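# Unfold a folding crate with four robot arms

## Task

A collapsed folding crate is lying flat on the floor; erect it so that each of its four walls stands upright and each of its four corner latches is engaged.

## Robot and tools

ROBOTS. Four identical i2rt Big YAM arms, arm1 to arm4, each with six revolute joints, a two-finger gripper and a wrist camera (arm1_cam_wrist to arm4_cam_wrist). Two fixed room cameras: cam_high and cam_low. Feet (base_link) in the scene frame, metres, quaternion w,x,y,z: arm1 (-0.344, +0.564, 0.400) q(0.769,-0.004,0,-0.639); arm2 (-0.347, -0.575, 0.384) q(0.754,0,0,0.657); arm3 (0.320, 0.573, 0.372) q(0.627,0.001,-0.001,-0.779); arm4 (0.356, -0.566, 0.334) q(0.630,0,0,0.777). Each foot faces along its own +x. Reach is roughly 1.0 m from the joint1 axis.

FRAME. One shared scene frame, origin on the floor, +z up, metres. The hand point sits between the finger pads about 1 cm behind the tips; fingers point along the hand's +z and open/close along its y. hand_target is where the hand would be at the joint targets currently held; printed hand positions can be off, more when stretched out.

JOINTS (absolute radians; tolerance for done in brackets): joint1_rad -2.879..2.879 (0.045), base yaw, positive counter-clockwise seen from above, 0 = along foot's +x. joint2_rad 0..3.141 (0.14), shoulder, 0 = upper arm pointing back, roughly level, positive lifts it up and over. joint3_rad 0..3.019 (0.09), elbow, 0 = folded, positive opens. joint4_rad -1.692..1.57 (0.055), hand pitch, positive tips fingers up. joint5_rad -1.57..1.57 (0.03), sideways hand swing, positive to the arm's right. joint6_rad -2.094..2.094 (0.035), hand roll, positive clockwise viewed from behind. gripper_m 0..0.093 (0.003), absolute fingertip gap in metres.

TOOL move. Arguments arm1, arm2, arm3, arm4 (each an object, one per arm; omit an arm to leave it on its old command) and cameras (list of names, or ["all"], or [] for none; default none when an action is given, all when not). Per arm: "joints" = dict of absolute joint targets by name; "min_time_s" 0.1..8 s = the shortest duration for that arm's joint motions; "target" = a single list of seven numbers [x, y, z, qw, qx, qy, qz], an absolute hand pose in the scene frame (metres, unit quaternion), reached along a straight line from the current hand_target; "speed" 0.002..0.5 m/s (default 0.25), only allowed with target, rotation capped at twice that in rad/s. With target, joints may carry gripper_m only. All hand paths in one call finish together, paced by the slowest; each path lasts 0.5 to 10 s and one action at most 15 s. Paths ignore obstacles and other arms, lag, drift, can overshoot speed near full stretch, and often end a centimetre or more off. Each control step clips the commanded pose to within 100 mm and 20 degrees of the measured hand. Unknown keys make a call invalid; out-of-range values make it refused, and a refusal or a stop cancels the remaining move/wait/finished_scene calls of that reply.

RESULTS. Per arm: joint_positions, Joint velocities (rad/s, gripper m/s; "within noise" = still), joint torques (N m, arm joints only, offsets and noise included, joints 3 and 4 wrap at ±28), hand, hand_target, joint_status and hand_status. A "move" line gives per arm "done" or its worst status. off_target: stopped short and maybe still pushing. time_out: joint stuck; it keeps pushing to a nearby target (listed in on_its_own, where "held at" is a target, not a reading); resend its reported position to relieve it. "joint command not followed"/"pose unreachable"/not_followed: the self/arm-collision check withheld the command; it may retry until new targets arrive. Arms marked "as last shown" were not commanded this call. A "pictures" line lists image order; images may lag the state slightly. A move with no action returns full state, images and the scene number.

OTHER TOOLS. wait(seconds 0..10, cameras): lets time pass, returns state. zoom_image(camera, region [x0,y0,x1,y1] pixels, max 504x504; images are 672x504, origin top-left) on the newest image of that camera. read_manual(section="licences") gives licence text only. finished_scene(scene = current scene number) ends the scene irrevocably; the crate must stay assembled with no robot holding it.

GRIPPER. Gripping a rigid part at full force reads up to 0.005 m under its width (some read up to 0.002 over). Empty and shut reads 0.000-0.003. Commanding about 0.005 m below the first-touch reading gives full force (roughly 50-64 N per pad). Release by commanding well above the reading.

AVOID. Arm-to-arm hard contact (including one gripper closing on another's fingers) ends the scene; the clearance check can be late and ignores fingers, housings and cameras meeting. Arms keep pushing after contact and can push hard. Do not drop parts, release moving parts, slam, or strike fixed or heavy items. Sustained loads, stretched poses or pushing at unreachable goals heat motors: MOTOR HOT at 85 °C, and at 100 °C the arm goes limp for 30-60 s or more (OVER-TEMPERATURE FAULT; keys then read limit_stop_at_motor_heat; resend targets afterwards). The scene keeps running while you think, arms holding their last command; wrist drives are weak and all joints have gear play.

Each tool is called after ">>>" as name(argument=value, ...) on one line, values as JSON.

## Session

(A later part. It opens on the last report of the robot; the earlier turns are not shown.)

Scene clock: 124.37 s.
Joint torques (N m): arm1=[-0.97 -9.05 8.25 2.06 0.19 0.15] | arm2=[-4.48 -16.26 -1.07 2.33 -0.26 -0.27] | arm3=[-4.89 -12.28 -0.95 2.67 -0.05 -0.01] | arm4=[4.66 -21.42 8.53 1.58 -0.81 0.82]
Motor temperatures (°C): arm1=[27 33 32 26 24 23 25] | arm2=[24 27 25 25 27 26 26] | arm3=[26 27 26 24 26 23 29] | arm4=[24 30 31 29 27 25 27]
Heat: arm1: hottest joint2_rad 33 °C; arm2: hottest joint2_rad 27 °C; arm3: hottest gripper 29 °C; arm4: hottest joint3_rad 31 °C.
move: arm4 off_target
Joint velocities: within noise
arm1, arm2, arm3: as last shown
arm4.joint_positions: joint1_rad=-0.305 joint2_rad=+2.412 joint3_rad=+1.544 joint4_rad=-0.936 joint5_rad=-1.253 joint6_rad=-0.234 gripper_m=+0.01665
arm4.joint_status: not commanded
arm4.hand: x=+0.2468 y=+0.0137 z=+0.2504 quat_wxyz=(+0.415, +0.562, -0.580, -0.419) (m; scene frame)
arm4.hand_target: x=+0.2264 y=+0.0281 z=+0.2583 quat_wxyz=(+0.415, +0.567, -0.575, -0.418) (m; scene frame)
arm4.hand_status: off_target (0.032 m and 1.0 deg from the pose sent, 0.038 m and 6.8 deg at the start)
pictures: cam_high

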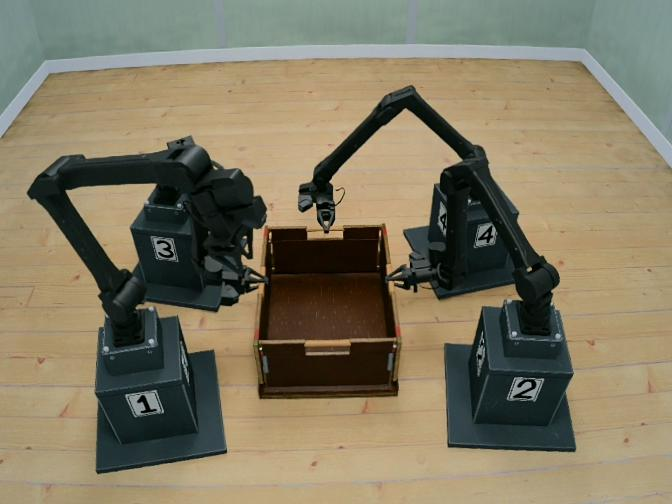

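>>> move(arm4={"target": [0.249, 0.0237, 0.2485, 0.4131, 0.5686, -0.5754, -0.4181], "speed": 0.08}, arm3={"target": [-0.027, 0.210, 0.2455, 0.6428, 0.7660, -0.0046, -0.0039], "speed": 0.08}, arm2={"target": [-0.0205, -0.194, 0.240, 0.0039, 0.0046, 0.7660, 0.6428], "speed": 0.08}, cameras=[])

>>> move(arm4={"joints": {"gripper_m": 0.05}}, arm3={"joints": {"gripper_m": 0.045}}, arm2={"joints": {"gripper_m": 0.045}}, cameras=["cam_high", "arm2_cam_wrist", "arm3_cam_wrist", "arm4_cam_wrist"])

Scene clock: 127.90 s.
Joint torques (N m): arm1=[-0.91 -9.41 8.32 1.99 0.17 0.18] | arm2=[-0.44 -16.32 0.8 1.91 0.47 0] | arm3=[-0.73 -12.22 0.29 2.47 0.68 0.23] | arm4=[1.67 -19.72 9.74 -0.94 -0.72 -0.03]
Motor temperatures (°C): arm1=[27 32 32 26 24 23 25] | arm2=[24 27 24 25 27 26 26] | arm3=[26 27 26 24 26 23 29] | arm4=[24 30 31 29 27 25 27]
Heat: arm1: hottest joint2_rad 32 °C; arm2: hottest joint2_rad 27 °C; arm3: hottest gripper 29 °C; arm4: hottest joint3_rad 31 °C.
move: arm2 done; arm3 off_target; arm4 off_target
Joint velocities: within noise
arm1: as last shown
arm2.joint_positions: joint1_rad=-0.855 joint2_rad=+2.542 joint3_rad=+0.817 joint4_rad=+1.400 joint5_rad=-0.984 joint6_rad=+1.305 gripper_m=+0.01723
arm2.joint_status: not commanded
arm2.hand: x=-0.0280 y=-0.1937 z=+0.2404 quat_wxyz=(+0.008, +0.004, -0.767, -0.642) (m; scene frame)
arm2.hand_target: x=-0.0231 y=-0.1948 z=+0.2399 quat_wxyz=(+0.001, -0.003, -0.766, -0.643) (m; scene frame)
arm2.hand_status: done (0.008 m and 1.7 deg from the pose sent, 0.007 m and 2.2 deg at the start)
arm3.joint_positions: joint1_rad=-0.844 joint2_rad=+2.455 joint3_rad=+0.794 joint4_rad=+1.312 joint5_rad=-1.051 joint6_rad=+1.242 gripper_m=+0.01640
arm3.joint_status: not commanded
arm3.hand: x=-0.0190 y=+0.2100 z=+0.2530 quat_wxyz=(-0.644, -0.765, -0.015, +0.000) (m; scene frame)
arm3.hand_target: x=-0.0216 y=+0.2132 z=+0.2445 quat_wxyz=(-0.641, -0.768, +0.005, +0.000) (m; scene frame)
arm3.hand_status: off_target (0.011 m and 2.2 deg from the pose sent, 0.011 m and 3.2 deg at the start)
arm4.joint_positions: joint1_rad=-0.305 joint2_rad=+2.415 joint3_rad=+1.555 joint4_rad=-0.970 joint5_rad=-1.245 joint6_rad=-0.266 gripper_m=+0.01658
arm4.joint_status: not commanded
arm4.hand: x=+0.2472 y=+0.0130 z=+0.2509 quat_wxyz=(+0.415, +0.567, -0.577, -0.417) (m; scene frame)
arm4.hand_target: x=+0.2489 y=+0.0250 z=+0.2492 quat_wxyz=(+0.410, +0.571, -0.574, -0.421) (m; scene frame)
arm4.hand_status: off_target (0.011 m and 0.4 deg from the pose sent, 0.010 m and 1.0 deg at the start)
pictures: none
No camera images: "cameras" was empty.

Scene clock: 128.57 s.
Joint torques (N m): arm1=[-1.32 -9.35 8.13 1.91 0.19 0.16] | arm2=[-0.73 -16.26 0.8 1.92 -0.05 -0.03] | arm3=[-0.67 -12.4 0.29 2.54 0.04 0.07] | arm4=[1.79 -19.96 8.84 -0.87 -0.72 -0.07]
Motor temperatures (°C): arm1=[27 32 32 26 24 23 25] | arm2=[24 27 24 25 27 26 26] | arm3=[26 27 26 24 26 23 29] | arm4=[24 30 31 29 27 25 27]
Heat: arm1: hottest joint2_rad 32 °C; arm2: hottest joint2_rad 27 °C; arm3: hottest gripper 29 °C; arm4: hottest joint3_rad 31 °C.
move: arm2 done; arm3 done; arm4 done
Joint velocities: within noise
arm1: as last shown
arm2.joint_positions: joint1_rad=-0.864 joint2_rad=+2.542 joint3_rad=+0.808 joint4_rad=+1.400 joint5_rad=-0.964 joint6_rad=+1.308 gripper_m=+0.04484
arm2.joint_status: all done
arm2.hand: x=-0.0245 y=-0.1989 z=+0.2385 quat_wxyz=(+0.002, -0.009, -0.770, -0.638) (m; scene frame)
arm2.hand_target: x=-0.0214 y=-0.1996 z=+0.2389 quat_wxyz=(-0.002, -0.011, -0.768, -0.640) (m; scene frame)
arm2.hand_status: not commanded
arm3.joint_positions: joint1_rad=-0.853 joint2_rad=+2.455 joint3_rad=+0.794 joint4_rad=+1.312 joint5_rad=-1.026 joint6_rad=+1.267 gripper_m=+0.04484
arm3.joint_status: all done
arm3.hand: x=-0.0264 y=+0.2134 z=+0.2517 quat_wxyz=(-0.641, -0.767, +0.006, +0.005) (m; scene frame)
arm3.hand_target: x=-0.0261 y=+0.2163 z=+0.2442 quat_wxyz=(-0.640, -0.768, +0.014, +0.002) (m; scene frame)
arm3.hand_status: not commanded
arm4.joint_positions: joint1_rad=-0.300 joint2_rad=+2.415 joint3_rad=+1.566 joint4_rad=-0.971 joint5_rad=-1.245 joint6_rad=-0.257 gripper_m=+0.04988
arm4.joint_status: all done
arm4.hand: x=+0.2449 y=+0.0167 z=+0.2533 quat_wxyz=(+0.415, +0.568, -0.577, -0.416) (m; scene frame)
arm4.hand_target: x=+0.2462 y=+0.0244 z=+0.2492 quat_wxyz=(+0.413, +0.569, -0.575, -0.418) (m; scene frame)
arm4.hand_status: not commanded
pictures: arm2_cam_wrist, arm3_cam_wrist, arm4_cam_wrist, cam_high

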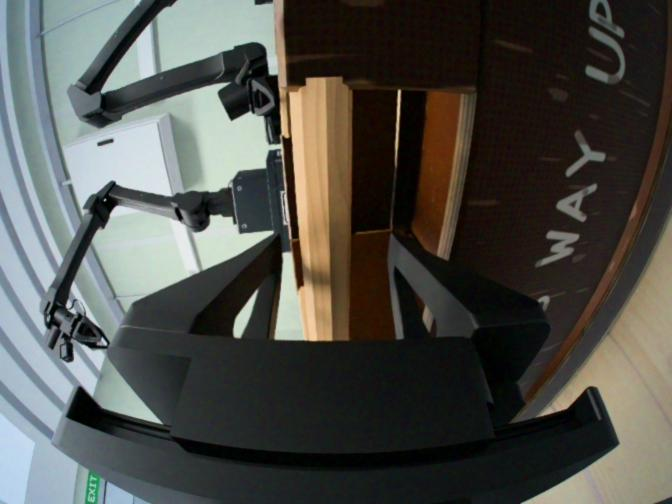

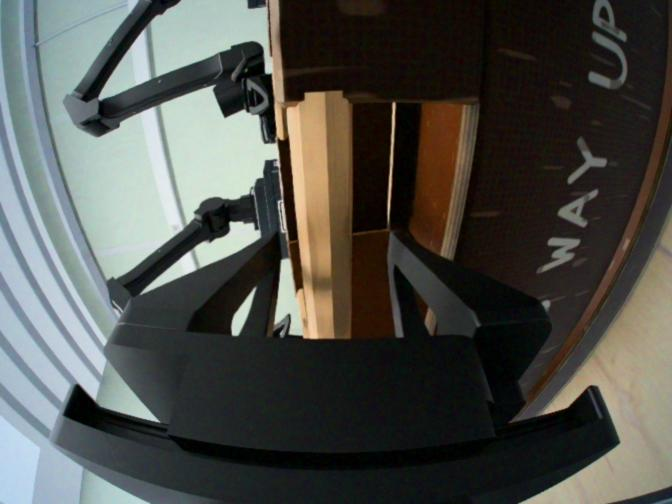

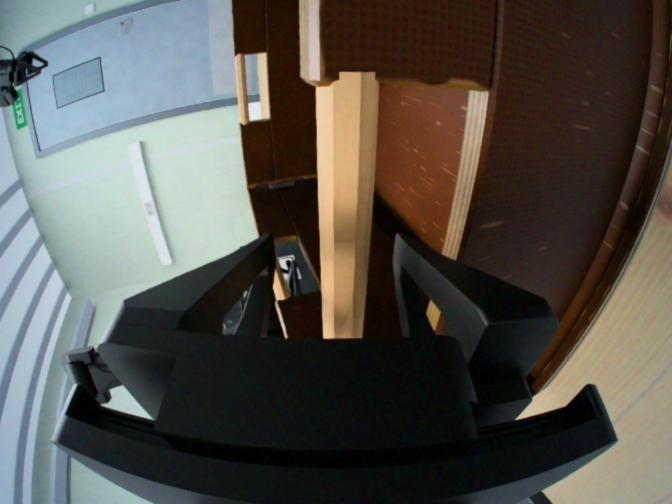

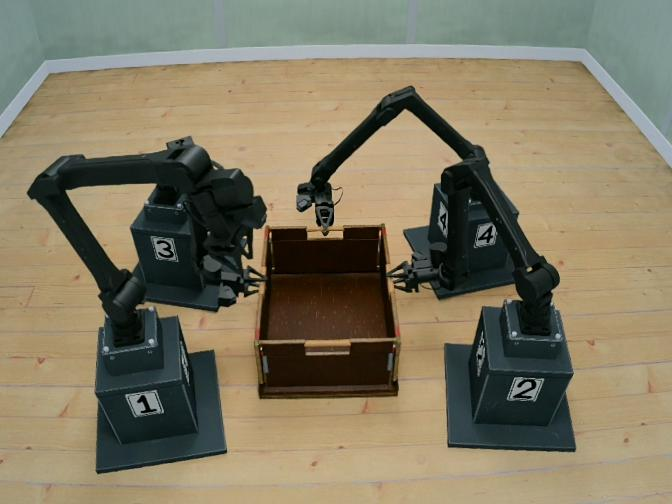

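>>> move(arm4={"target": [0.359, 0.0237, 0.2935, 0.4131, 0.5686, -0.5754, -0.4181], "speed": 0.2}, arm3={"target": [-0.027, 0.335, 0.275, 0.6428, 0.7660, -0.0046, -0.0039], "speed": 0.2}, arm2={"target": [-0.0205, -0.318, 0.270, 0.0039, 0.0046, 0.7660, 0.6428], "speed": 0.2}, cameras=["cam_high", "cam_low"])

>>> zoom_image(camera="cam_high", region=[235, 195, 435, 395])

Scene clock: 132.30 s.
Joint torques (N m): arm1=[-0.73 -9.05 8.2 1.89 0.19 0.2] | arm2=[-0.38 -17.73 -0.55 0.91 -0.49 -0.25] | arm3=[-1.32 -13.45 -0.8 1.1 -0.41 -0.15] | arm4=[1.9 -20.13 9.65 -1.85 -0.43 -0.22]
Motor temperatures (°C): arm1=[27 32 32 26 24 23 25] | arm2=[24 27 24 25 27 26 26] | arm3=[26 27 26 24 26 23 28] | arm4=[24 30 31 29 27 25 27]
Heat: arm1: hottest joint2_rad 32 °C; arm2: hottest joint2_rad 27 °C; arm3: hottest gripper 28 °C; arm4: hottest joint3_rad 31 °C.
move: arm2 off_target; arm3 done; arm4 done
Joint velocities: within noise
arm1: as last shown
arm2.joint_positions: joint1_rad=-1.160 joint2_rad=+2.453 joint3_rad=+0.659 joint4_rad=+1.223 joint5_rad=-1.243 joint6_rad=+1.041 gripper_m=+0.04489
arm2.joint_status: not commanded
arm2.hand: x=-0.0233 y=-0.3132 z=+0.2602 quat_wxyz=(+0.004, -0.007, -0.766, -0.643) (m; scene frame)
arm2.hand_target: x=-0.0189 y=-0.3131 z=+0.2711 quat_wxyz=(-0.005, +0.002, -0.764, -0.645) (m; scene frame)
arm2.hand_status: off_target (0.011 m and 1.0 deg from the pose sent, 0.123 m and 1.1 deg at the start)
arm3.joint_positions: joint1_rad=-1.149 joint2_rad=+2.334 joint3_rad=+0.660 joint4_rad=+0.981 joint5_rad=-1.298 joint6_rad=+0.905 gripper_m=+0.04490
arm3.joint_status: not commanded
arm3.hand: x=-0.0235 y=+0.3307 z=+0.2704 quat_wxyz=(-0.643, -0.766, +0.006, -0.002) (m; scene frame)
arm3.hand_target: x=-0.0263 y=+0.3334 z=+0.2759 quat_wxyz=(-0.644, -0.765, +0.004, +0.004) (m; scene frame)
arm3.hand_status: done (0.007 m and 0.7 deg from the pose sent, 0.124 m and 0.3 deg at the start)
arm4.joint_positions: joint1_rad=-0.492 joint2_rad=+2.449 joint3_rad=+1.761 joint4_rad=-1.560 joint5_rad=-1.167 joint6_rad=-0.708 gripper_m=+0.04995
arm4.joint_status: not commanded
arm4.hand: x=+0.3605 y=+0.0182 z=+0.3010 quat_wxyz=(+0.414, +0.562, -0.581, -0.419) (m; scene frame)
arm4.hand_target: x=+0.3585 y=+0.0241 z=+0.2937 quat_wxyz=(+0.413, +0.569, -0.574, -0.419) (m; scene frame)
arm4.hand_status: done (0.009 m and 1.0 deg from the pose sent, 0.121 m and 0.3 deg at the start)
pictures: cam_high, cam_low

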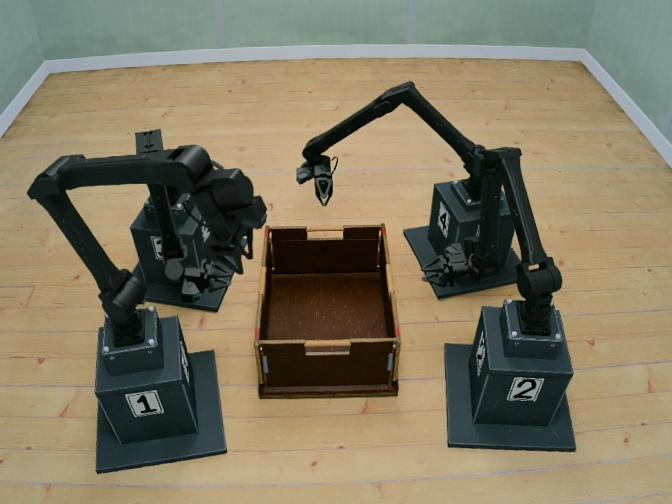

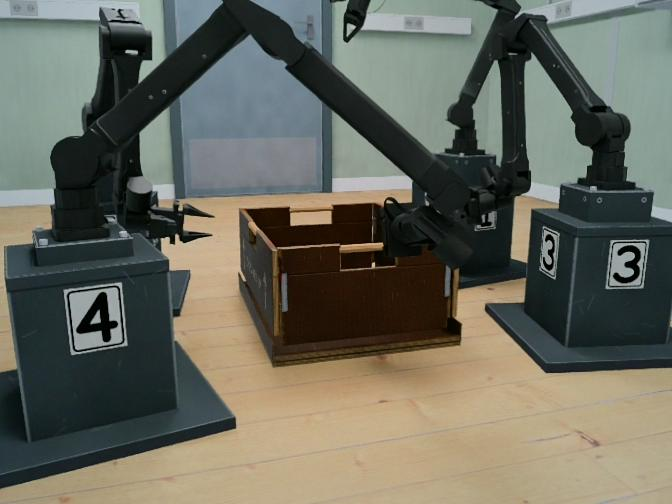

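Scaled by 2.520 from the camera's 672x504 image, which has a finer 960x720 frame.

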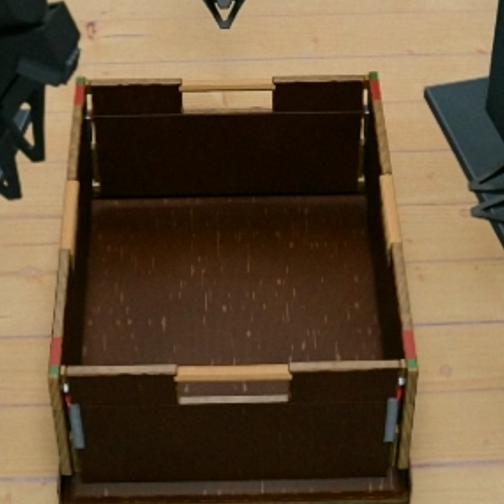

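>>> finished_scene(scene=2)

The scene is finished: the task was done.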